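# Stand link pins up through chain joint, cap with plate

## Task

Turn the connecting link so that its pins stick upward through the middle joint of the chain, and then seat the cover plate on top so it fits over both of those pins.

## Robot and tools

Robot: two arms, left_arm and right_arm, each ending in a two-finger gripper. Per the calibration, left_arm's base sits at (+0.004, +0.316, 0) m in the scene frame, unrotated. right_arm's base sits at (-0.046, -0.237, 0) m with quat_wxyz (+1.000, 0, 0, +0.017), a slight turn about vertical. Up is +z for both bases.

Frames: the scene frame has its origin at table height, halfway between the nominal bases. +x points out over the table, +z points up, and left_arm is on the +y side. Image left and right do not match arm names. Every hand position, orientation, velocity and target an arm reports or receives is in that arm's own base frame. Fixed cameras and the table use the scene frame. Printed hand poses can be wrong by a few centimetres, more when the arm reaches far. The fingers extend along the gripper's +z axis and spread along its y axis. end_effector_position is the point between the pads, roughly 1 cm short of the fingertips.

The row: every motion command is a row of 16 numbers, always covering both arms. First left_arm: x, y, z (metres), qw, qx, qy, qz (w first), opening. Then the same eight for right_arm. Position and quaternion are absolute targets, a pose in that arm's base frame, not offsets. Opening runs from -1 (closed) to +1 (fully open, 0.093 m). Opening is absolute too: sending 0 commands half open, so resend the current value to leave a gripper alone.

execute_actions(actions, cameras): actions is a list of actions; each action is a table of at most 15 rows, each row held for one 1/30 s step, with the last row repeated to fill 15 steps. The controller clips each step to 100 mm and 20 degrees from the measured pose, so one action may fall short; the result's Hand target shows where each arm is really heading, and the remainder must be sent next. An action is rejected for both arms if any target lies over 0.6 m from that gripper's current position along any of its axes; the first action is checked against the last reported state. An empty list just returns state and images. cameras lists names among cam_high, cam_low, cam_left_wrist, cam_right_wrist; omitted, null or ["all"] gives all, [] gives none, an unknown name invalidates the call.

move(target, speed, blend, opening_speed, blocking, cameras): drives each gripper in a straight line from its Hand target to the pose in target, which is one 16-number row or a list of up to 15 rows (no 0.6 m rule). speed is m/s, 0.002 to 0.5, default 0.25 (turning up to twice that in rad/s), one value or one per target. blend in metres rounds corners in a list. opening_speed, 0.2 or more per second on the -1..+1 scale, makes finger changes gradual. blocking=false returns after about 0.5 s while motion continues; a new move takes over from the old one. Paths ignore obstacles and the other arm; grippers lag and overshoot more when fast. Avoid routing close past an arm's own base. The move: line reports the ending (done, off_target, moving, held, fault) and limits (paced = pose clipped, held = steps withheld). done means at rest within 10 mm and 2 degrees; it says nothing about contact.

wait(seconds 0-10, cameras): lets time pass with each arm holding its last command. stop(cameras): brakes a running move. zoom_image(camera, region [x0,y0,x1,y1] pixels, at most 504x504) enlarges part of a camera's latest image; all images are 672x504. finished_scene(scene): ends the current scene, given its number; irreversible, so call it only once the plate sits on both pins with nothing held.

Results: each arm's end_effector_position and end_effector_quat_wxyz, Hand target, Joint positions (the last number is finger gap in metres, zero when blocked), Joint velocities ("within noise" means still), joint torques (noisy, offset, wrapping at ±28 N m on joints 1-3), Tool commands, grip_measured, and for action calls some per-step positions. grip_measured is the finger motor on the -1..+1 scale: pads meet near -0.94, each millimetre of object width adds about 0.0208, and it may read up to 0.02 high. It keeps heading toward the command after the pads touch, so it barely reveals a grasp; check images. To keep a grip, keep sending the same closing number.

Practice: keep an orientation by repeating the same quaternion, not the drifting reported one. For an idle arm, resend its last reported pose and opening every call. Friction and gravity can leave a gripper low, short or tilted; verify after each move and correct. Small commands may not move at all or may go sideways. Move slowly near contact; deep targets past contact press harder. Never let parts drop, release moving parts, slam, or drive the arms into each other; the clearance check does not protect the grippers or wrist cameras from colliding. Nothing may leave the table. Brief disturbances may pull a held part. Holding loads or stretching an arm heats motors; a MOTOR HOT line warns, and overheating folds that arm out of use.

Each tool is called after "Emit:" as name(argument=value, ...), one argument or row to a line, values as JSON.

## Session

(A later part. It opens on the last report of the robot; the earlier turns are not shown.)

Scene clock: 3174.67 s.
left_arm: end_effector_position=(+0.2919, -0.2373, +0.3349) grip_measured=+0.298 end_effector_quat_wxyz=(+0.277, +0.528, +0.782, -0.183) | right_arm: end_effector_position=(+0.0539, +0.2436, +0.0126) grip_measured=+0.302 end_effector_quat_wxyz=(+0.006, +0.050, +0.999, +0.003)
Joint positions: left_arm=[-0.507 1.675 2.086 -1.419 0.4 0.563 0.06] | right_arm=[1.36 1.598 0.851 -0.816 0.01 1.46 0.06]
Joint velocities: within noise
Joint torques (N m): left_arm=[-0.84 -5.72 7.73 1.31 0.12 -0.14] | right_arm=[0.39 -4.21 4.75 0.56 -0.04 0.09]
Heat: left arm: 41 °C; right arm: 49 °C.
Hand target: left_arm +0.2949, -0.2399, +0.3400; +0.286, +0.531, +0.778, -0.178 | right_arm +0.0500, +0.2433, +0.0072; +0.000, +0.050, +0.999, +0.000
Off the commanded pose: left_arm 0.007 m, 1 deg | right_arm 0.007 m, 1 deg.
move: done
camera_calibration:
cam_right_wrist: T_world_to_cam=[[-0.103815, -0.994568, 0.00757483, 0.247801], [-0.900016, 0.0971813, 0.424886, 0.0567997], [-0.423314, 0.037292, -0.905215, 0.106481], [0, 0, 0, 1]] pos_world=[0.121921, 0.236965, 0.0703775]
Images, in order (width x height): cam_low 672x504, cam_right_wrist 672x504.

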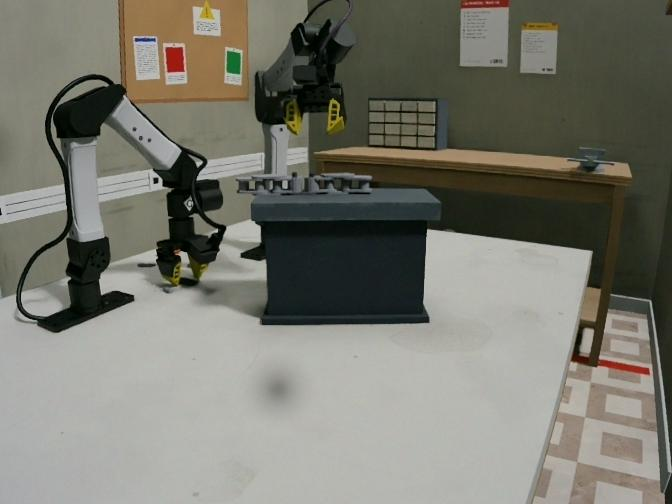

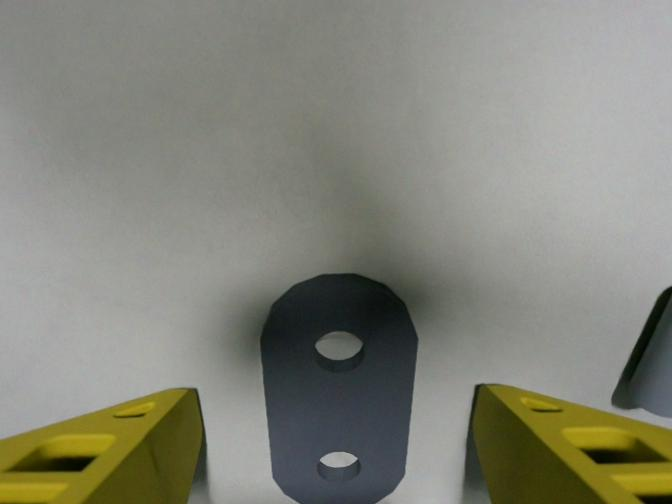

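Emit:
move(
  target=[
    [0.2950,-0.240,0.340,0.2850,0.5310,0.7780,-0.1780,0.3,0.050,0.2435,0.0080,0,0.0497,0.9988,0,-0.6],
    [0.2950,-0.240,0.340,0.2850,0.5310,0.7780,-0.1780,0.3,0.060,0.242,0.07,0,0.0497,0.9988,0,-0.6],
  ],
  speed=[0.03,0.05],
  opening_speed=0.6,
  cameras=["cam_right_wrist","cam_low"],
)

Emit:
zoom_image(
  camera="cam_low",
  region=[130, 220, 270, 310],
)

Scene clock: 3185.70 s.
left_arm: end_effector_position=(+0.2919, -0.2373, +0.3349) grip_measured=+0.298 end_effector_quat_wxyz=(+0.277, +0.528, +0.782, -0.183) | right_arm: end_effector_position=(+0.0595, +0.2405, +0.0622) grip_measured=-0.457 end_effector_quat_wxyz=(+0.004, +0.050, +0.999, -0.008)
Joint positions: left_arm=[-0.507 1.675 2.086 -1.419 0.4 0.563 0.06] | right_arm=[1.335 1.531 0.999 -1.052 0.01 1.435 0.023]
Joint velocities: within noise
Joint torques (N m): left_arm=[-0.84 -5.72 7.73 1.31 0.13 -0.14] | right_arm=[-0.9 -7.01 7.79 0.04 -0.02 -0.07]
Heat: left arm: 41 °C; right arm: 49 °C.
Hand target: left_arm +0.2949, -0.2399, +0.3400; +0.286, +0.531, +0.778, -0.178 | right_arm +0.0600, +0.2420, +0.0699; +0.000, +0.050, +0.999, +0.000
Off the commanded pose: left_arm 0.007 m, 1 deg | right_arm 0.008 m, 1 deg.
move: done
camera_calibration:
cam_right_wrist: T_world_to_cam=[[-0.103344, -0.994211, 0.0293933, 0.243419], [-0.897946, 0.105966, 0.427158, 0.038604], [-0.4278, 0.0177506, -0.903699, 0.158724], [0, 0, 0, 1]] pos_world=[0.127722, 0.235102, 0.119794]
Images, in order (width x height): cam_low 672x504, cam_right_wrist 672x504.

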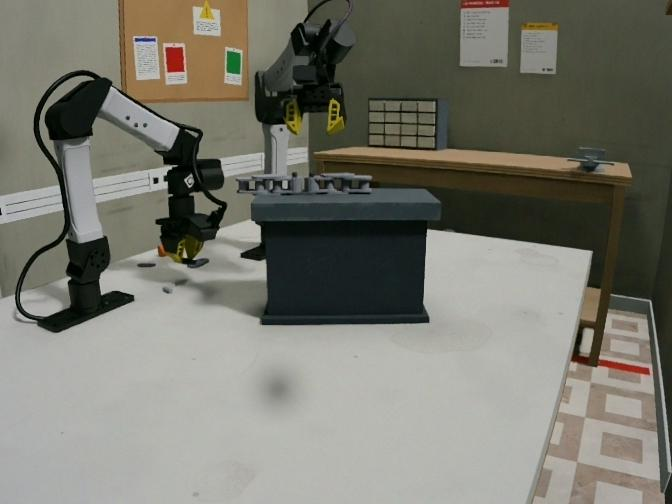

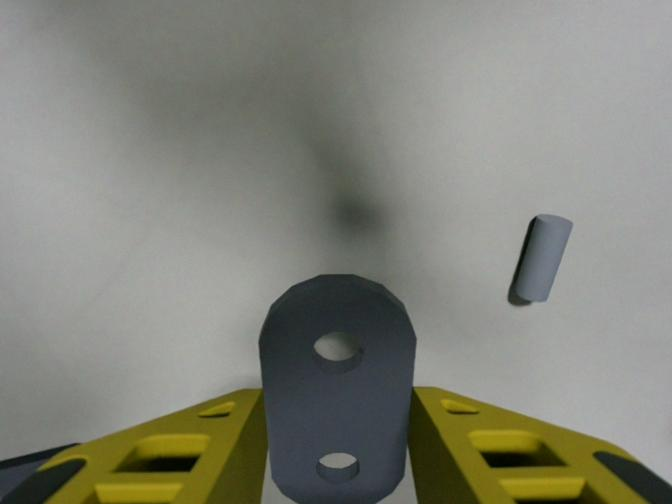

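Scaled by 3.600 from the camera's 672x504 image, which has a finer 960x720 frame.

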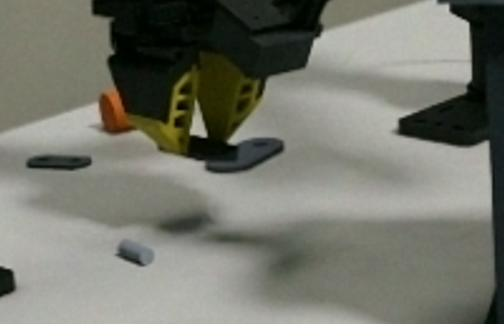

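Emit:
move(
  target=[
    [0.2950,-0.240,0.340,0.2850,0.5310,0.7780,-0.1780,0.3,0.15,0.20,0.11,0,0.0249,0.9997,0,-0.6],
    [0.2950,-0.240,0.340,0.2850,0.5310,0.7780,-0.1780,0.3,0.24,0.01,0.09,0,0,1,0,-0.6],
    [0.2950,-0.240,0.340,0.2850,0.5310,0.7780,-0.1780,0.3,0.24,0.0,0.028,0,0,1,0,-0.6],
  ],
  speed=[0.15,0.15,0.06],
  blend=[0.03,0.01,0],
  cameras=["cam_right_wrist","cam_low"],
)

Emit:
zoom_image(
  camera="cam_low",
  region=[60, 240, 240, 360],
)

Scene clock: 3199.77 s.
left_arm: end_effector_position=(+0.2919, -0.2373, +0.3349) grip_measured=+0.298 end_effector_quat_wxyz=(+0.277, +0.528, +0.782, -0.183) | right_arm: end_effector_position=(+0.2396, +0.0005, +0.0319) grip_measured=-0.457 end_effector_quat_wxyz=(+0.001, +0.000, +1.000, -0.004)
Joint positions: left_arm=[-0.507 1.675 2.086 -1.419 0.4 0.563 0.06] | right_arm=[0.008 1.529 0.868 -0.908 0.008 0.008 0.023]
Joint velocities: within noise
Joint torques (N m): left_arm=[-0.84 -5.72 7.73 1.31 0.13 -0.14] | right_arm=[-0.95 -4.18 5.07 0.6 -0.08 -0.07]
Heat: left arm: 41 °C; right arm: 48 °C.
Hand target: left_arm +0.2949, -0.2399, +0.3400; +0.286, +0.531, +0.778, -0.178 | right_arm +0.2399, +0.0000, +0.0281; +0.000, +0.000, +1.000, +0.000
Off the commanded pose: left_arm 0.007 m, 1 deg | right_arm 0.004 m, 0 deg.
move: done
camera_calibration:
cam_right_wrist: T_world_to_cam=[[-0.00356702, -0.999747, 0.0221871, 0.000656473], [-0.901493, 0.0128171, 0.432604, 0.23947], [-0.432779, -0.0184584, -0.901311, 0.21387], [0, 0, 0, 1]] pos_world=[0.308441, 0.00153471, 0.0891536]
Images, in order (width x height): cam_low 672x504, cam_right_wrist 672x504.

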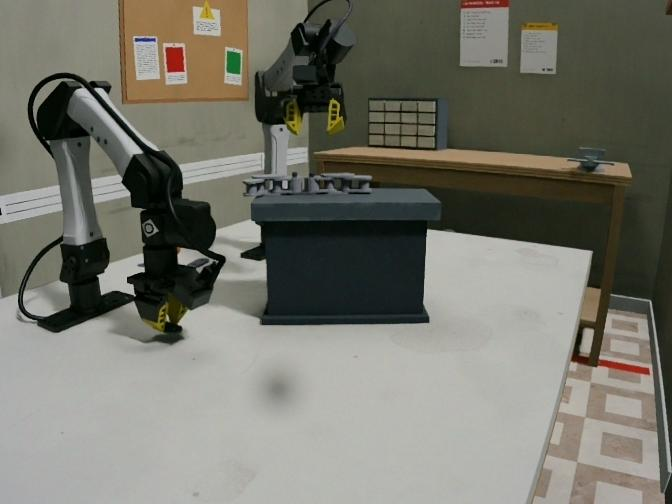

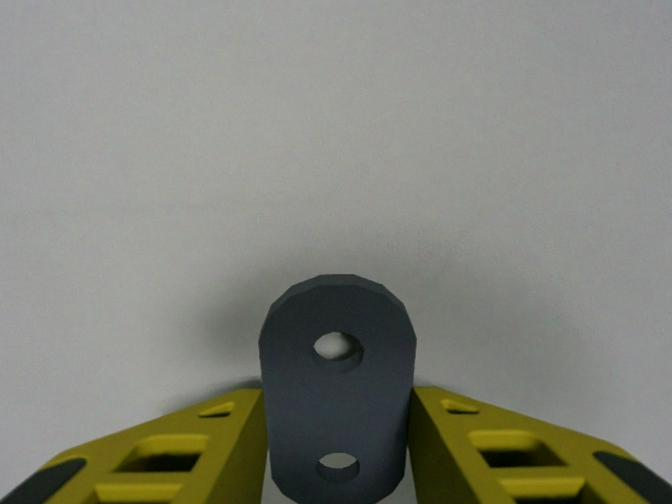

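Scaled by 2.800 from the camera's 672x504 image, which has a finer 960x720 frame.

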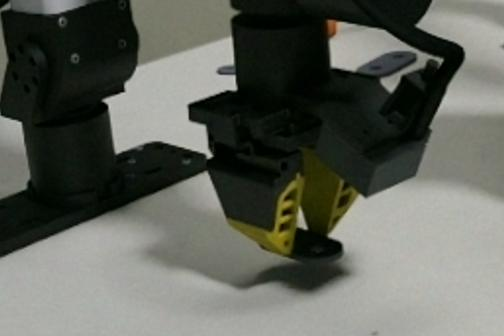

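Emit:
move(
  target=[
    [0.2950,-0.240,0.340,0.2850,0.5310,0.7780,-0.1780,0.3,0.24,0.0,0.0085,0,0,1,0,-0.6],
    [0.2950,-0.240,0.340,0.2850,0.5310,0.7780,-0.1780,0.3,0.24,0.0,0.0085,0,0,1,0,0.1],
  ],
  speed=[0.03,0.05],
  opening_speed=0.6,
  cameras=["cam_right_wrist","cam_low","cam_left_wrist"],
)

Emit:
zoom_image(
  camera="cam_low",
  region=[60, 240, 240, 360],
)

Emit:
zoom_image(
  camera="cam_low",
  region=[230, 140, 390, 220],
)

Scene clock: 3210.73 s.
left_arm: end_effector_position=(+0.2919, -0.2372, +0.3349) grip_measured=+0.298 end_effector_quat_wxyz=(+0.277, +0.528, +0.782, -0.183) | right_arm: end_effector_position=(+0.2408, +0.0005, +0.0131) grip_measured=+0.099 end_effector_quat_wxyz=(+0.003, +0.000, +1.000, -0.004)
Joint positions: left_arm=[-0.507 1.675 2.086 -1.419 0.4 0.563 0.06] | right_arm=[0.008 1.566 0.821 -0.82 0.008 0.008 0.05]
Joint velocities: within noise
Joint torques (N m): left_arm=[-0.83 -5.74 7.75 1.31 0.13 -0.14] | right_arm=[-0.95 -4.21 5 0.56 -0.11 -0.1]
Heat: left arm: 41 °C; right arm: 48 °C.
Hand target: left_arm +0.2949, -0.2398, +0.3400; +0.285, +0.531, +0.778, -0.178 | right_arm +0.2399, +0.0000, +0.0086; +0.000, +0.000, +1.000, +0.000
Off the commanded pose: left_arm 0.007 m, 1 deg | right_arm 0.005 m, 1 deg.
move: done
camera_calibration:
cam_left_wrist: T_world_to_cam=[[-0.924308, -0.381499, 0.0106276, 0.176957], [-0.37108, 0.891861, -0.258619, 0.446338], [0.0891844, -0.242987, -0.965921, 0.321202], [0, 0, 0, 1]] pos_world=[0.300544, -0.252514, 0.423807]
cam_right_wrist: T_world_to_cam=[[-0.00365158, -0.999748, 0.0221442, 0.00110782], [-0.903137, 0.0128046, 0.429162, 0.249126], [-0.429338, -0.0184321, -0.902956, 0.196648], [0, 0, 0, 1]] pos_world=[0.309427, 0.00154224, 0.0706248]
Images, in order (width x height): cam_low 672x504, cam_left_wrist 672x504, cam_right_wrist 672x504.

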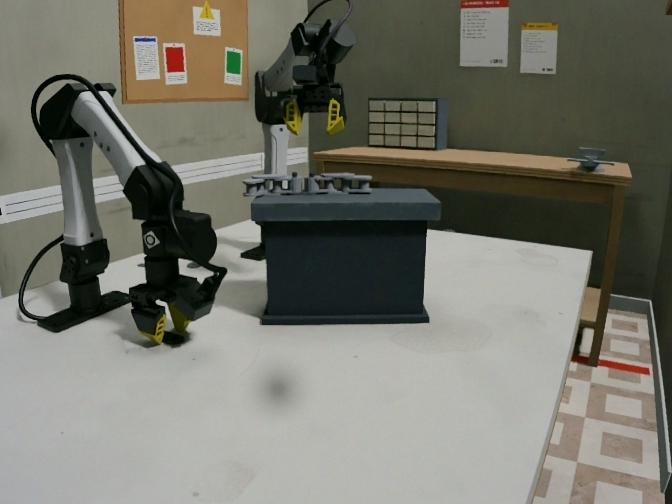

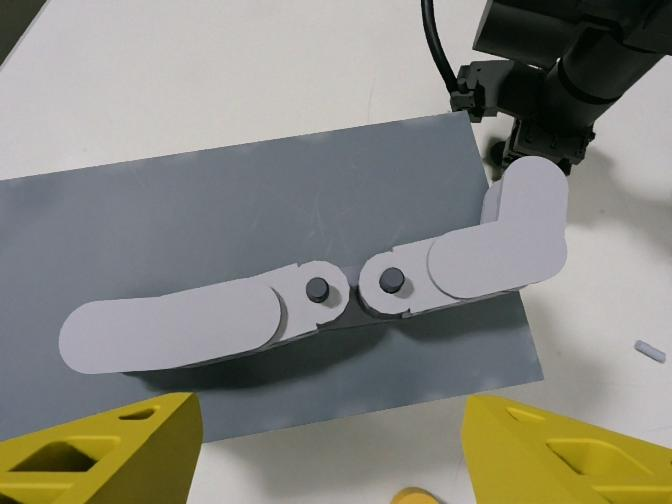

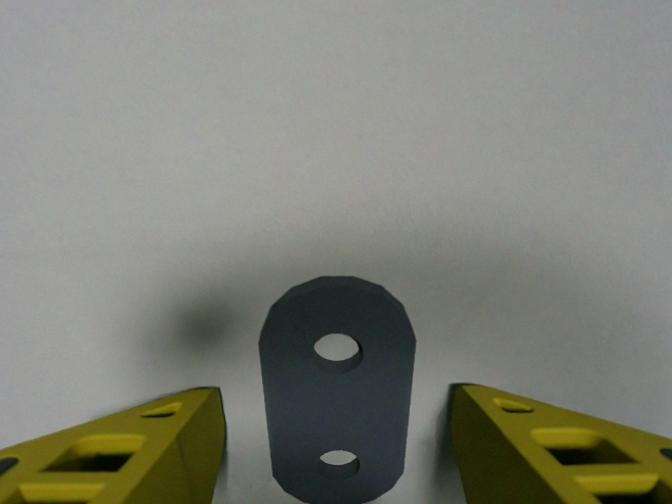

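Scaled by 2.800 from the camera's 672x504 image, which has a finer 960x720 frame.

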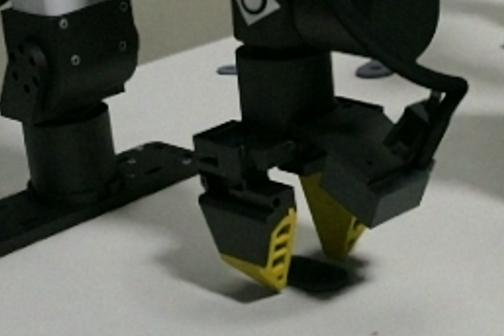

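Scaled by 3.150 from the camera's 672x504 image, which has a finer 960x720 frame.

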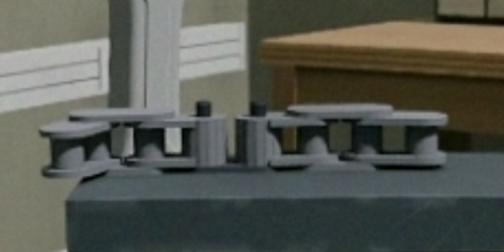

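Emit:
move(
  target=[
    [0.2950,-0.240,0.340,0.2850,0.5310,0.7780,-0.1780,0.3,0.24,0.0,0.06,0,0,1,0,0.1],
    [0.2950,-0.240,0.340,0.2850,0.5310,0.7780,-0.1780,0.3,0.2375,0.0,0.06,0.3007,0,0.9537,0,0.1],
    [0.2950,-0.240,0.340,0.2850,0.5310,0.7780,-0.1780,0.3,0.2375,0.0,0.016,0.3007,0,0.9537,0,0.1],
  ],
  speed=[0.1,0.25,0.05],
  cameras=["cam_right_wrist","cam_low"],
)

Emit:
zoom_image(
  camera="cam_low",
  region=[60, 240, 240, 360],
)

Scene clock: 3234.03 s.
left_arm: end_effector_position=(+0.2919, -0.2372, +0.3349) grip_measured=+0.298 end_effector_quat_wxyz=(+0.277, +0.528, +0.782, -0.183) | right_arm: end_effector_position=(+0.2397, +0.0006, +0.0205) grip_measured=+0.099 end_effector_quat_wxyz=(+0.305, +0.001, +0.953, -0.001)
Joint positions: left_arm=[-0.507 1.675 2.086 -1.419 0.4 0.563 0.06] | right_arm=[0.008 0.991 0.271 -0.232 0.007 0.007 0.05]
Joint velocities: within noise
Joint torques (N m): left_arm=[-0.84 -5.72 7.75 1.31 0.13 -0.14] | right_arm=[-0.85 -0.66 5.85 1.77 -0.04 -0.1]
Heat: left arm: 41 °C; right arm: 47 °C.
Hand target: left_arm +0.2949, -0.2398, +0.3400; +0.285, +0.531, +0.778, -0.178 | right_arm +0.2373, +0.0001, +0.0161; +0.301, +0.000, +0.954, +0.000
Off the commanded pose: left_arm 0.007 m, 1 deg | right_arm 0.005 m, 0 deg.
move: done
camera_calibration:
cam_right_wrist: T_world_to_cam=[[-0.0129616, -0.999848, 0.0116592, 0.00350747], [-0.985638, 0.0108122, -0.168525, 0.27699], [0.168373, -0.0136761, -0.985628, 0.0612291], [0, 0, 0, 1]] pos_world=[0.262748, 0.00134943, 0.106988]
Images, in order (width x height): cam_low 672x504, cam_right_wrist 672x504.

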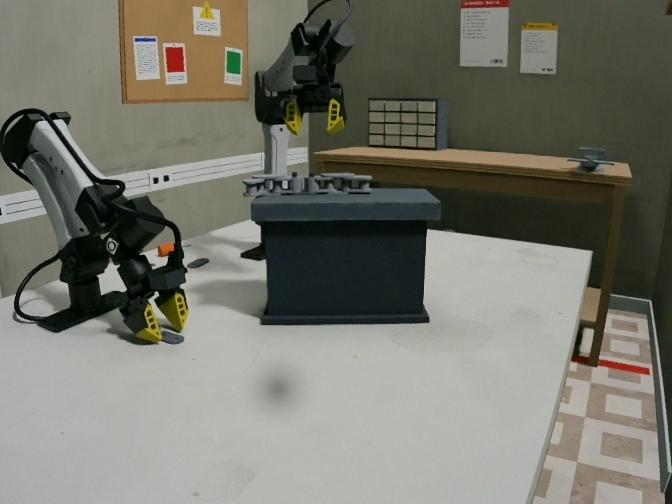

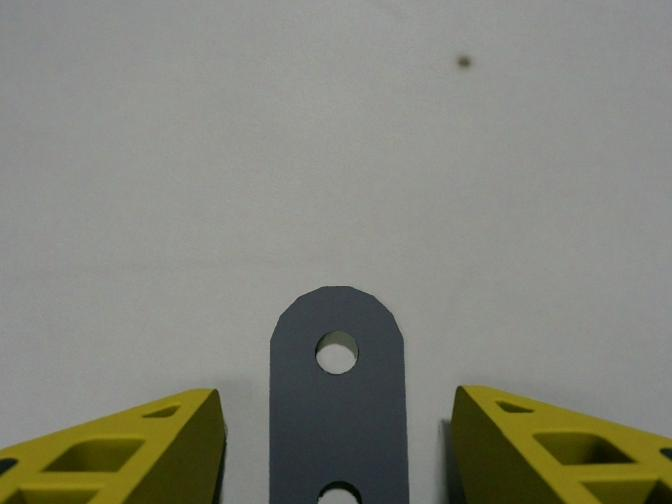

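Scaled by 2.800 from the camera's 672x504 image, which has a finer 960x720 frame.

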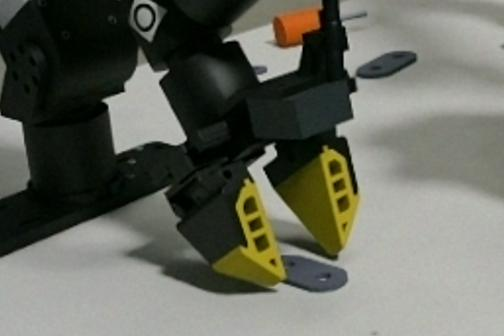

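Emit:
move(
  target=[0.2950,-0.240,0.340,0.2850,0.5310,0.7780,-0.1780,0.3,0.2345,0.0,0.009,0.3007,0,0.9537,0,0.1],
  speed=0.04,
  cameras=["cam_right_wrist","cam_low"],
)

Emit:
zoom_image(
  camera="cam_low",
  region=[100, 280, 220, 360],
)

Scene clock: 3242.50 s.
left_arm: end_effector_position=(+0.2919, -0.2372, +0.3349) grip_measured=+0.298 end_effector_quat_wxyz=(+0.277, +0.528, +0.782, -0.183) | right_arm: end_effector_position=(+0.2375, +0.0008, +0.0163) grip_measured=+0.099 end_effector_quat_wxyz=(+0.305, +0.000, +0.953, -0.001)
Joint positions: left_arm=[-0.507 1.675 2.086 -1.419 0.4 0.563 0.06] | right_arm=[0.008 0.991 0.252 -0.213 0.006 0.007 0.05]
Joint velocities: within noise
Joint torques (N m): left_arm=[-0.84 -5.72 7.72 1.31 0.12 -0.14] | right_arm=[-0.94 0.01 4.88 1.95 -0.09 -0.08]
Heat: left arm: 41 °C; right arm: 47 °C.
Hand target: left_arm +0.2949, -0.2398, +0.3400; +0.285, +0.531, +0.778, -0.178 | right_arm +0.2341, +0.0000, +0.0094; +0.301, +0.000, +0.954, +0.000
Off the commanded pose: left_arm 0.007 m, 1 deg | right_arm 0.008 m, 0 deg.
move: done
camera_calibration:
cam_right_wrist: T_world_to_cam=[[-0.0120765, -0.999873, 0.0104166, 0.00357741], [-0.985649, 0.0101493, -0.168502, 0.274046], [0.168375, -0.012302, -0.985646, 0.0574241], [0, 0, 0, 1]] pos_world=[0.260488, 0.00150202, 0.10274]
Images, in order (width x height): cam_low 672x504, cam_right_wrist 672x504.

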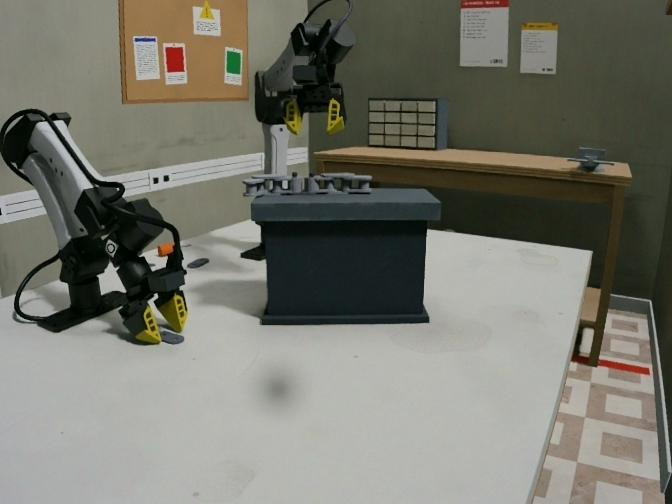

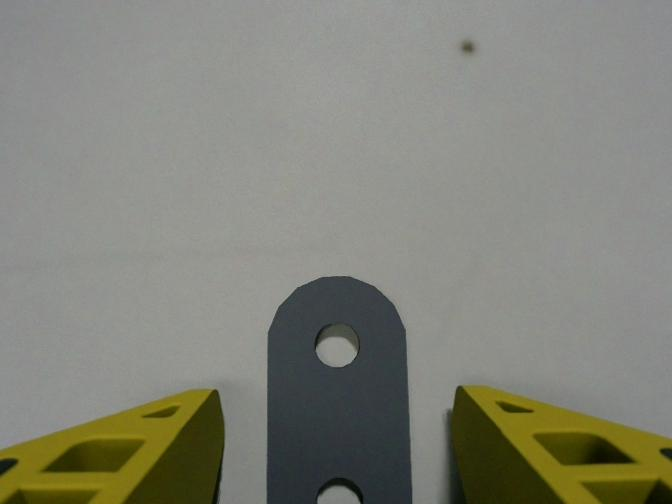

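Scaled by 4.200 from the camera's 672x504 image, which has a finer 960x720 frame.

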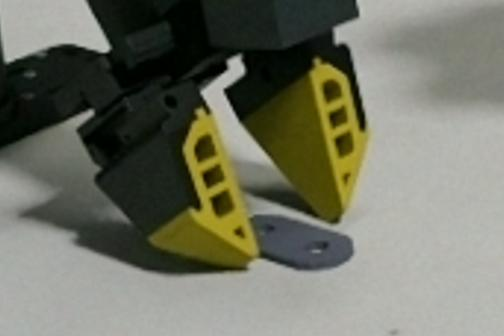

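Emit:
move(
  target=[
    [0.2950,-0.240,0.340,0.2850,0.5310,0.7780,-0.1780,0.3,0.2355,0.0,0.011,0.3007,0,0.9537,0,-0.7],
    [0.2950,-0.240,0.340,0.2850,0.5310,0.7780,-0.1780,0.3,0.2355,0.0,0.08,0.3007,0,0.9537,0,-0.7],
  ],
  speed=[0.03,0.05],
  opening_speed=0.6,
  cameras=["cam_right_wrist","cam_low"],
)

Emit:
zoom_image(
  camera="cam_low",
  region=[100, 260, 220, 340],
)

Emit:
zoom_image(
  camera="cam_right_wrist",
  region=[240, 260, 440, 504],
)

Scene clock: 3251.47 s.
left_arm: end_effector_position=(+0.2919, -0.2372, +0.3349) grip_measured=+0.298 end_effector_quat_wxyz=(+0.277, +0.528, +0.782, -0.183) | right_arm: end_effector_position=(+0.2341, +0.0017, +0.0731) grip_measured=-0.460 end_effector_quat_wxyz=(+0.296, -0.001, +0.955, +0.002)
Joint positions: left_arm=[-0.507 1.675 2.086 -1.419 0.4 0.563 0.06] | right_arm=[0.008 0.861 0.458 -0.566 0.001 0.006 0.023]
Joint velocities: within noise
Joint torques (N m): left_arm=[-0.83 -5.72 7.73 1.31 0.12 -0.14] | right_arm=[-0.98 -1.39 9.32 1.41 0.03 -0.05]
Heat: left arm: 41 °C; right arm: 47 °C.
Hand target: left_arm +0.2949, -0.2398, +0.3400; +0.285, +0.531, +0.778, -0.178 | right_arm +0.2356, +0.0001, +0.0799; +0.301, +0.000, +0.954, +0.000
Off the commanded pose: left_arm 0.007 m, 1 deg | right_arm 0.007 m, 1 deg.
move: done
camera_calibration:
cam_right_wrist: T_world_to_cam=[[-0.00877599, -0.999938, 0.00687561, 0.00324135], [-0.988371, 0.00763019, -0.151872, 0.279765], [0.15181, -0.00812848, -0.988376, 0.118058], [0, 0, 0, 1]] pos_world=[0.258618, 0.00206612, 0.159152]
Images, in order (width x height): cam_low 672x504, cam_right_wrist 672x504.

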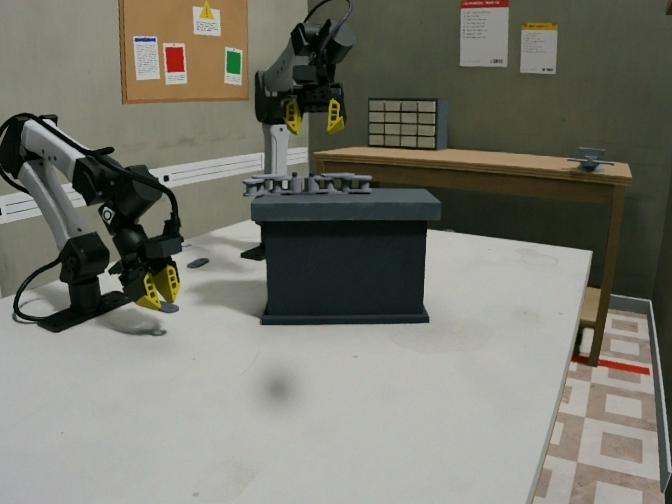

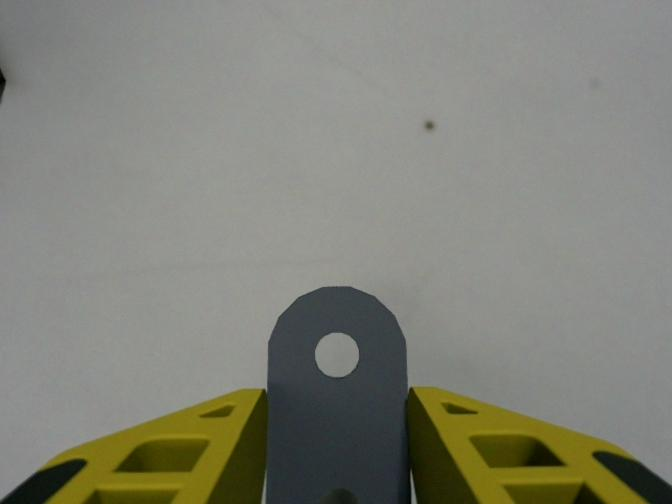

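Scaled by 4.200 from the camera's 672x504 image, which has a finer 960x720 frame.

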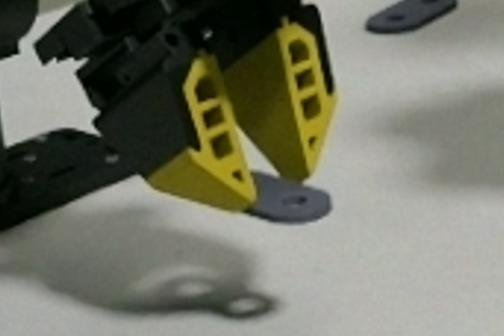

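Scaled by 2.066 from the camera's 672x504 image, which has a finer 960x720 frame.

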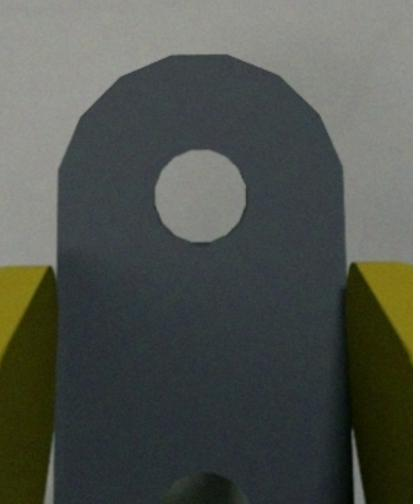

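Emit:
move(
  target=[
    [0.265,-0.180,0.32,0.6791,0.3094,0.5402,-0.3889,-1,0.245,0.05,0.20,0.3007,0,0.9537,0,-0.7],
    [0.269,-0.187,0.252,0.6791,0.3094,0.5402,-0.3889,-1,0.28,0.13,0.32,0.2950,-0.1095,0.9365,0.0574,-0.7],
  ],
  speed=[0.15,0.15],
  cameras=["cam_left_wrist","cam_right_wrist","cam_low"],
)

Scene clock: 3285.63 s.
left_arm: end_effector_position=(+0.2692, -0.1864, +0.2527) grip_measured=-0.982 end_effector_quat_wxyz=(+0.676, +0.315, +0.541, -0.388) | right_arm: end_effector_position=(+0.2821, +0.1268, +0.3184) grip_measured=-0.460 end_effector_quat_wxyz=(+0.303, -0.102, +0.946, +0.055)
Joint positions: left_arm=[-0.231 1.244 0.265 1.292 0.792 -0.219 0] | right_arm=[0.486 1.35 1.718 -1.323 0.116 0.234 0.023]
Joint velocities: within noise
Joint torques (N m): left_arm=[-1.01 -2.19 4.66 1.79 -0.31 -0.26] | right_arm=[0.17 -2.89 8.01 1.43 -0.07 -0.07]
Heat: left arm: 41 °C; right arm: 51 °C.
Hand target: left_arm +0.2690, -0.1869, +0.2519; +0.679, +0.310, +0.541, -0.389 | right_arm +0.2799, +0.1299, +0.3199; +0.298, -0.111, +0.946, +0.058
Off the commanded pose: left_arm 0.001 m, 1 deg | right_arm 0.004 m, 1 deg.
move: done
camera_calibration:
cam_left_wrist: T_world_to_cam=[[-0.871238, -0.490823, 0.00602313, 0.142793], [-0.101544, 0.168213, -0.980507, 0.346278], [0.480242, -0.854866, -0.196394, -0.157624], [0, 0, 0, 1]] pos_world=[0.235267, -0.12291, 0.307711]
cam_right_wrist: T_world_to_cam=[[0.21523, -0.976026, -0.0324001, 0.073377], [-0.962871, -0.206559, -0.173821, 0.390439], [0.162961, 0.0686085, -0.984244, 0.34012], [0, 0, 0, 1]] pos_world=[0.304723, 0.128931, 0.405005]
Images, in order (width x height): cam_low 672x504, cam_left_wrist 672x504, cam_right_wrist 672x504.

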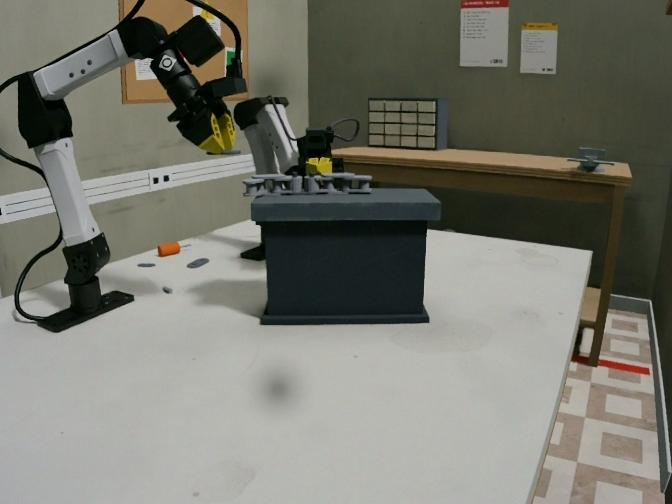

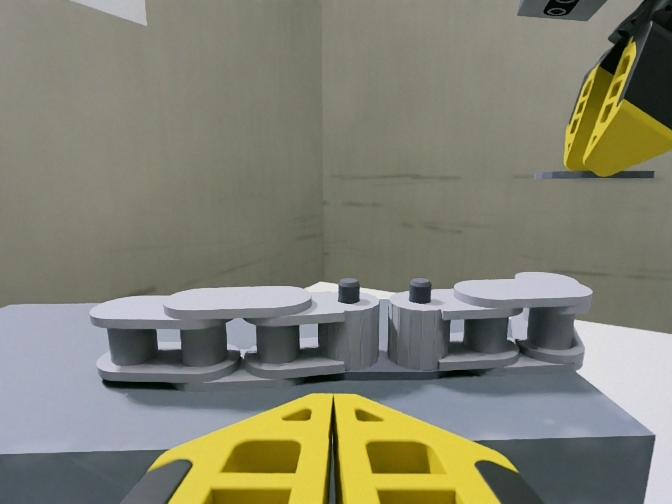

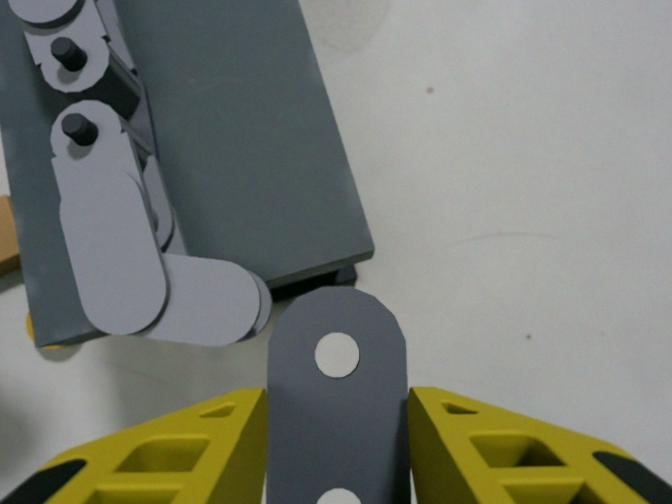

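Emit:
move(
  target=[
    [0.269,-0.187,0.252,0.6791,0.3094,0.5402,-0.3889,-1,0.366,0.2475,0.325,0.3047,-0.2193,0.9241,0.0723,-0.7],
    [0.269,-0.187,0.252,0.6791,0.3094,0.5402,-0.3889,-1,0.3675,0.2485,0.312,0.3047,-0.2193,0.9241,0.0723,-0.7],
  ],
  speed=[0.12,0.05],
  cameras=["cam_left_wrist","cam_right_wrist"],
)

Scene clock: 3301.87 s.
left_arm: end_effector_position=(+0.2692, -0.1863, +0.2529) grip_measured=-0.982 end_effector_quat_wxyz=(+0.677, +0.315, +0.541, -0.388) | right_arm: end_effector_position=(+0.3695, +0.2447, +0.3063) grip_measured=-0.460 end_effector_quat_wxyz=(+0.296, -0.213, +0.929, +0.064)
Joint positions: left_arm=[-0.231 1.244 0.265 1.293 0.791 -0.219 0] | right_arm=[0.626 1.855 2.193 -1.303 0.108 0.142 0.023]
Joint velocities: within noise
Joint torques (N m): left_arm=[-1.02 -2.17 4.67 1.82 -0.31 -0.26] | right_arm=[0.08 -10.18 5.9 1.76 -0.05 -0.08]
Heat: left arm: 40 °C; right arm: 50 °C.
Hand target: left_arm +0.2690, -0.1869, +0.2519; +0.679, +0.310, +0.541, -0.389 | right_arm +0.3674, +0.2484, +0.3120; +0.304, -0.219, +0.924, +0.072
Off the commanded pose: left_arm 0.001 m, 1 deg | right_arm 0.007 m, 2 deg.
move: done
camera_calibration:
cam_left_wrist: T_world_to_cam=[[-0.871066, -0.491137, 0.00526077, 0.142893], [-0.100539, 0.167808, -0.98068, 0.346185], [0.480766, -0.854766, -0.19555, -0.157867], [0, 0, 0, 1]] pos_world=[0.235171, -0.122852, 0.307874]
cam_right_wrist: T_world_to_cam=[[0.423241, -0.905853, 0.0172347, 0.0600163], [-0.892519, -0.420132, -0.164007, 0.52009], [0.155807, 0.0540324, -0.986309, 0.312636], [0, 0, 0, 1]] pos_world=[0.390078, 0.25598, 0.39262]
Images, in order (width x height): cam_left_wrist 672x504, cam_right_wrist 672x504.

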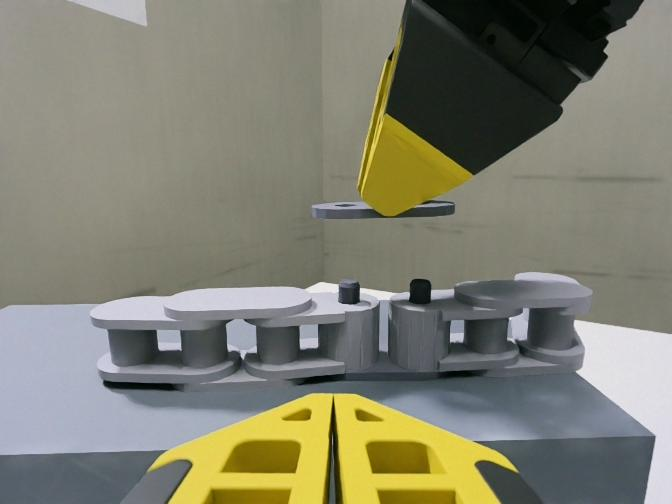

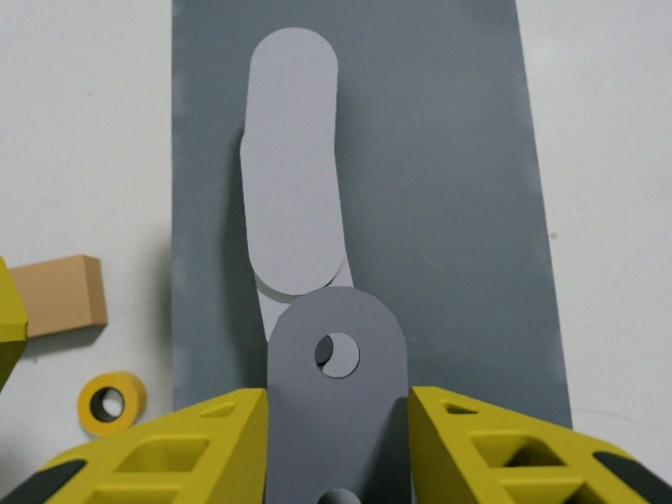

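Emit:
zoom_image(
  camera="cam_right_wrist",
  region=[280, 310, 400, 504],
)

Emit:
zoom_image(
  camera="cam_left_wrist",
  region=[280, 180, 480, 320],
)

Scaled by 2.598 from the camera's 672x504 image, which has a finer 960x720 frame.

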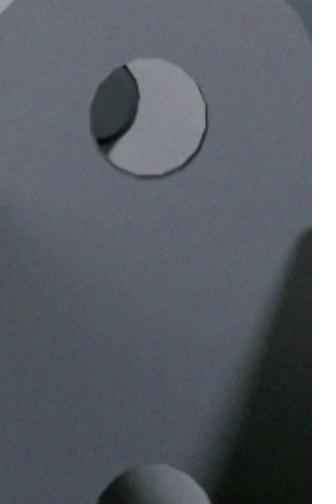

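Scaled by 2.520 from the camera's 672x504 image, which has a finer 960x720 frame.

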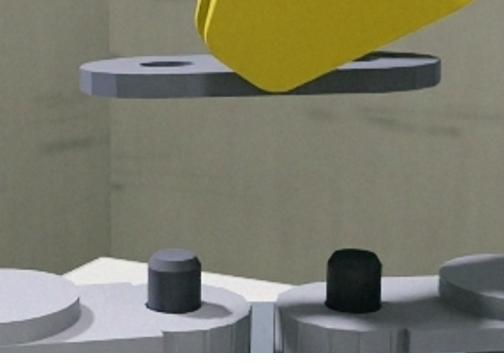

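Emit:
move(
  target=[0.269,-0.187,0.252,0.6791,0.3094,0.5402,-0.3889,-1,0.3648,0.2520,0.302,0.3033,-0.2370,0.9197,0.0781,-0.7],
  speed=0.04,
  cameras=["cam_left_wrist","cam_right_wrist"],
)

Emit:
zoom_image(
  camera="cam_right_wrist",
  region=[280, 310, 400, 504],
)

Emit:
zoom_image(
  camera="cam_left_wrist",
  region=[280, 200, 480, 340],
)

Scene clock: 3329.83 s.
left_arm: end_effector_position=(+0.2692, -0.1863, +0.2529) grip_measured=-0.982 end_effector_quat_wxyz=(+0.677, +0.315, +0.541, -0.388) | right_arm: end_effector_position=(+0.3692, +0.2488, +0.2922) grip_measured=-0.460 end_effector_quat_wxyz=(+0.290, -0.230, +0.926, +0.067)
Joint positions: left_arm=[-0.231 1.244 0.265 1.294 0.791 -0.219 0] | right_arm=[0.626 1.834 2.105 -1.242 0.087 0.112 0.023]
Joint velocities: within noise
Joint torques (N m): left_arm=[-1.01 -2.17 4.66 1.82 -0.3 -0.27] | right_arm=[0.36 -11.28 5.9 1.8 -0.07 -0.11]
Heat: left arm: 39 °C; right arm: 48 °C.
Hand target: left_arm +0.2689, -0.1869, +0.2520; +0.679, +0.310, +0.541, -0.389 | right_arm +0.3648, +0.2519, +0.3019; +0.303, -0.237, +0.920, +0.078
Off the commanded pose: left_arm 0.001 m, 1 deg | right_arm 0.011 m, 2 deg.
move: off_target (right_arm)
camera_calibration:
cam_left_wrist: T_world_to_cam=[[-0.871068, -0.491137, 0.00498019, 0.142947], [-0.100174, 0.167722, -0.980732, 0.346149], [0.480838, -0.854783, -0.195297, -0.157925], [0, 0, 0, 1]] pos_world=[0.235128, -0.122842, 0.307925]
cam_right_wrist: T_world_to_cam=[[0.455967, -0.889808, 0.0183377, 0.0477263], [-0.877934, -0.453072, -0.154784, 0.519391], [0.146036, 0.0544769, -0.987778, 0.302527], [0, 0, 0, 1]] pos_world=[0.390049, 0.261308, 0.378347]
Images, in order (width x height): cam_left_wrist 672x504, cam_right_wrist 672x504.

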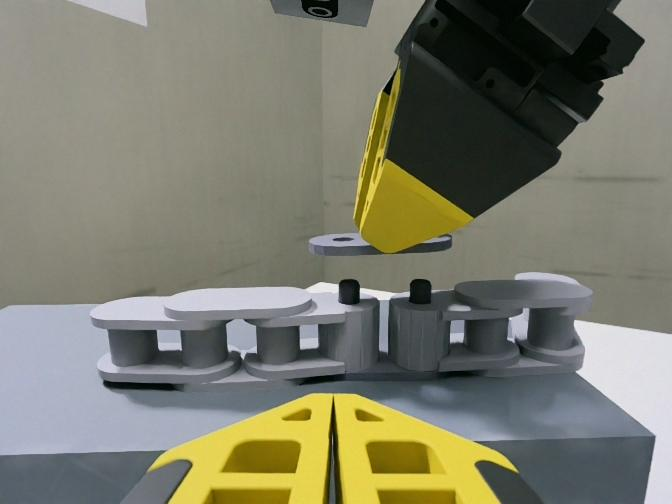

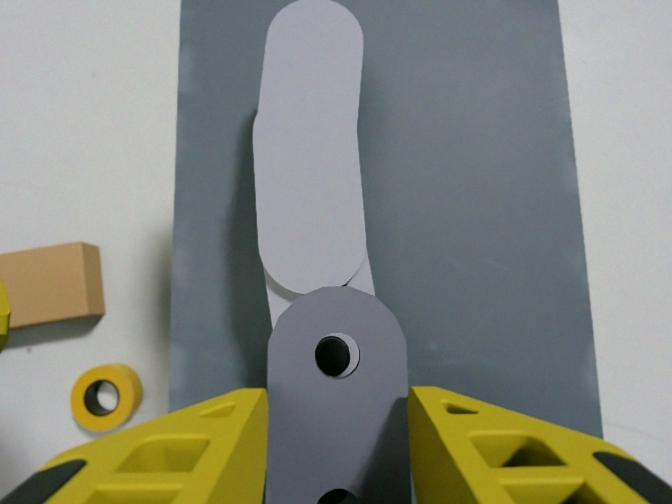

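Scaled by 2.598 from the camera's 672x504 image, which has a finer 960x720 frame.

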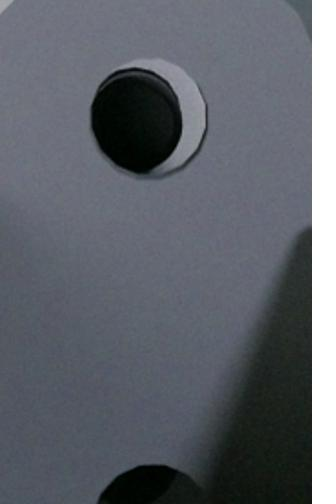

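Scaled by 2.520 from the camera's 672x504 image, which has a finer 960x720 frame.

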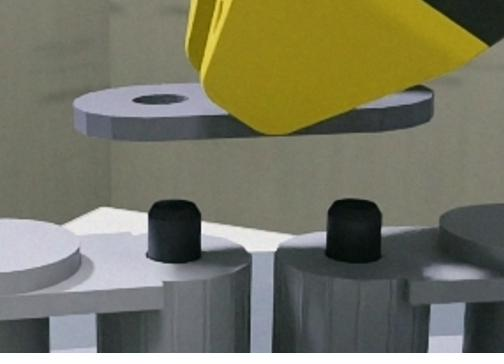

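Emit:
move(
  target=[0.269,-0.187,0.252,0.6791,0.3094,0.5402,-0.3889,-1,0.3610,0.2525,0.2945,0.3097,-0.2364,0.9176,0.0798,-0.7],
  speed=0.03,
  cameras=["cam_left_wrist","cam_right_wrist"],
)

Emit:
zoom_image(
  camera="cam_right_wrist",
  region=[280, 310, 400, 504],
)

Emit:
zoom_image(
  camera="cam_left_wrist",
  region=[280, 200, 480, 340],
)

Scene clock: 3355.27 s.
left_arm: end_effector_position=(+0.2692, -0.1863, +0.2530) grip_measured=-0.982 end_effector_quat_wxyz=(+0.677, +0.315, +0.541, -0.387) | right_arm: end_effector_position=(+0.3648, +0.2503, +0.2847) grip_measured=-0.460 end_effector_quat_wxyz=(+0.296, -0.234, +0.924, +0.071)
Joint positions: left_arm=[-0.231 1.244 0.265 1.294 0.791 -0.219 0] | right_arm=[0.634 1.787 2.003 -1.174 0.087 0.112 0.023]
Joint velocities: within noise
Joint torques (N m): left_arm=[-1.02 -2.15 4.66 1.82 -0.3 -0.27] | right_arm=[0.25 -11.04 6.3 1.8 0.06 -0.07]
Heat: left arm: 39 °C; right arm: 47 °C.
Hand target: left_arm +0.2690, -0.1869, +0.2520; +0.679, +0.309, +0.541, -0.389 | right_arm +0.3609, +0.2524, +0.2944; +0.309, -0.236, +0.918, +0.080
Off the commanded pose: left_arm 0.001 m, 1 deg | right_arm 0.011 m, 2 deg.
move: off_target (right_arm)
camera_calibration:
cam_left_wrist: T_world_to_cam=[[-0.87089, -0.491452, 0.00505998, 0.142883], [-0.100262, 0.167573, -0.980748, 0.346163], [0.481143, -0.854631, -0.195212, -0.157994], [0, 0, 0, 1]] pos_world=[0.23516, -0.122814, 0.307933]
cam_right_wrist: T_world_to_cam=[[0.463703, -0.885842, 0.0162212, 0.0479686], [-0.872136, -0.4596, -0.167767, 0.518223], [0.15607, 0.0636468, -0.985693, 0.289122], [0, 0, 0, 1]] pos_world=[0.384595, 0.262267, 0.371148]
Images, in order (width x height): cam_left_wrist 672x504, cam_right_wrist 672x504.

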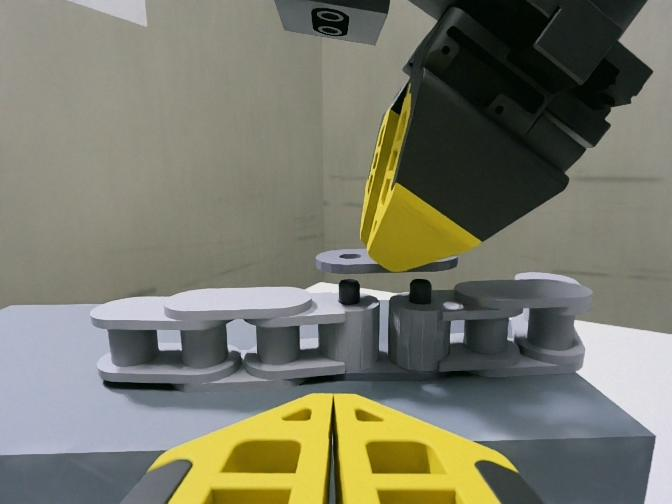

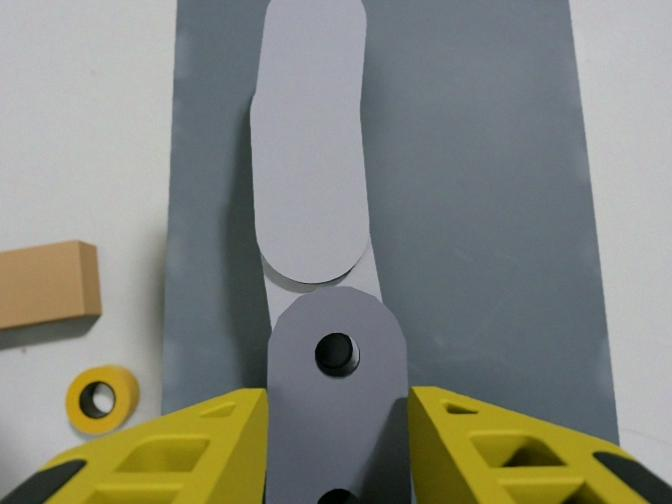

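Scaled by 2.598 from the camera's 672x504 image, which has a finer 960x720 frame.

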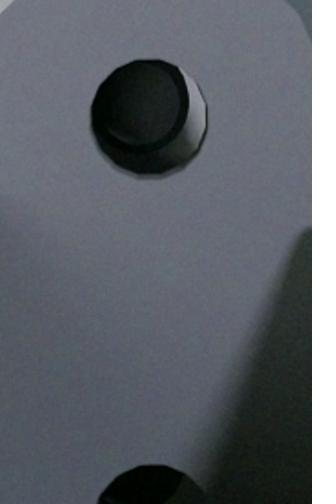

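Scaled by 2.520 from the camera's 672x504 image, which has a finer 960x720 frame.

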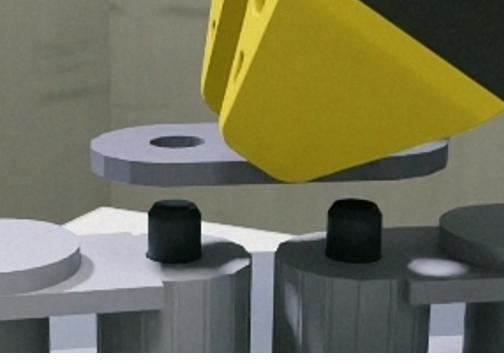

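Emit:
move(
  target=[0.269,-0.187,0.252,0.6791,0.3094,0.5402,-0.3889,-1,0.3613,0.2531,0.2900,0.3097,-0.2364,0.9176,0.0798,-0.7],
  speed=0.03,
  cameras=["cam_left_wrist","cam_right_wrist"],
)

Emit:
zoom_image(
  camera="cam_right_wrist",
  region=[280, 310, 400, 504],
)

Emit:
zoom_image(
  camera="cam_left_wrist",
  region=[280, 200, 480, 340],
)

Scene clock: 3370.77 s.
left_arm: end_effector_position=(+0.2692, -0.1863, +0.2530) grip_measured=-0.982 end_effector_quat_wxyz=(+0.677, +0.315, +0.541, -0.387) | right_arm: end_effector_position=(+0.3652, +0.2506, +0.2802) grip_measured=-0.460 end_effector_quat_wxyz=(+0.296, -0.234, +0.924, +0.071)
Joint positions: left_arm=[-0.231 1.244 0.265 1.294 0.791 -0.219 0] | right_arm=[0.634 1.78 1.975 -1.153 0.087 0.112 0.023]
Joint velocities: within noise
Joint torques (N m): left_arm=[-1.03 -2.15 4.66 1.82 -0.3 -0.26] | right_arm=[0.43 -10.84 6.16 1.74 -0.02 -0.01]
Heat: left arm: 39 °C; right arm: 46 °C.
Hand target: left_arm +0.2690, -0.1869, +0.2520; +0.679, +0.309, +0.541, -0.389 | right_arm +0.3612, +0.2529, +0.2899; +0.309, -0.236, +0.918, +0.080
Off the commanded pose: left_arm 0.001 m, 1 deg | right_arm 0.011 m, 2 deg.
move: off_target (right_arm)
camera_calibration:
cam_left_wrist: T_world_to_cam=[[-0.87089, -0.491452, 0.00505998, 0.142883], [-0.100262, 0.167573, -0.980748, 0.346163], [0.481143, -0.854631, -0.195212, -0.157994], [0, 0, 0, 1]] pos_world=[0.23516, -0.122814, 0.307933]
cam_right_wrist: T_world_to_cam=[[0.463703, -0.885842, 0.0162212, 0.0481095], [-0.872136, -0.4596, -0.167767, 0.517916], [0.15607, 0.0636468, -0.985693, 0.284654], [0, 0, 0, 1]] pos_world=[0.384959, 0.262535, 0.36669]
Images, in order (width x height): cam_left_wrist 672x504, cam_right_wrist 672x504.

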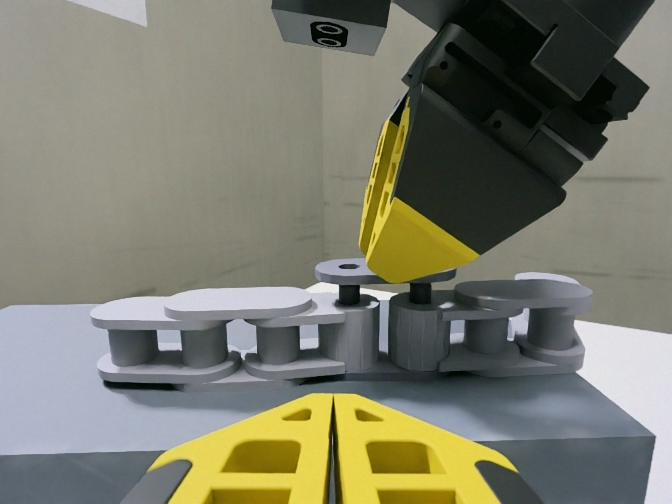

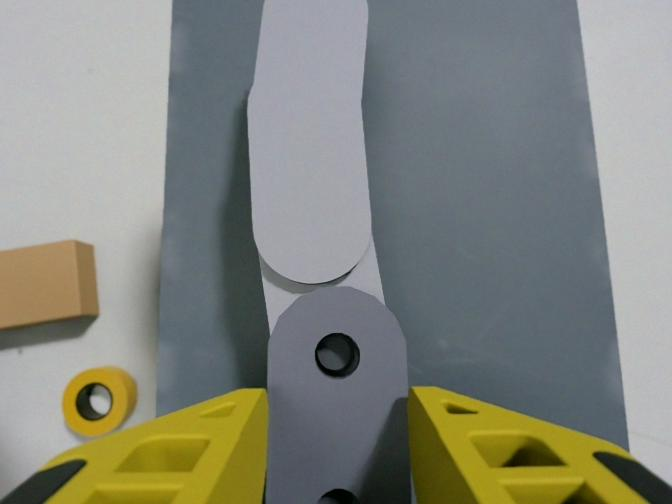

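Scaled by 2.598 from the camera's 672x504 image, which has a finer 960x720 frame.

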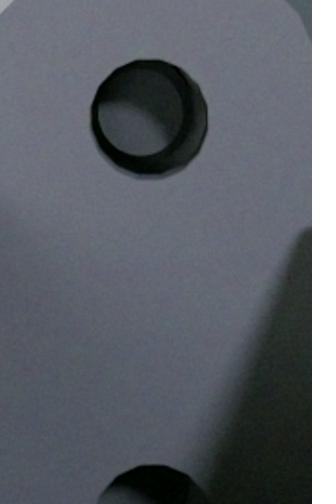

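Scaled by 2.520 from the camera's 672x504 image, which has a finer 960x720 frame.

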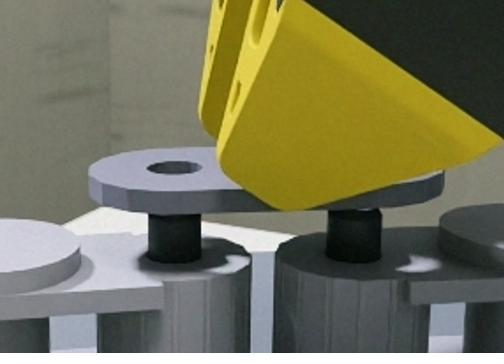

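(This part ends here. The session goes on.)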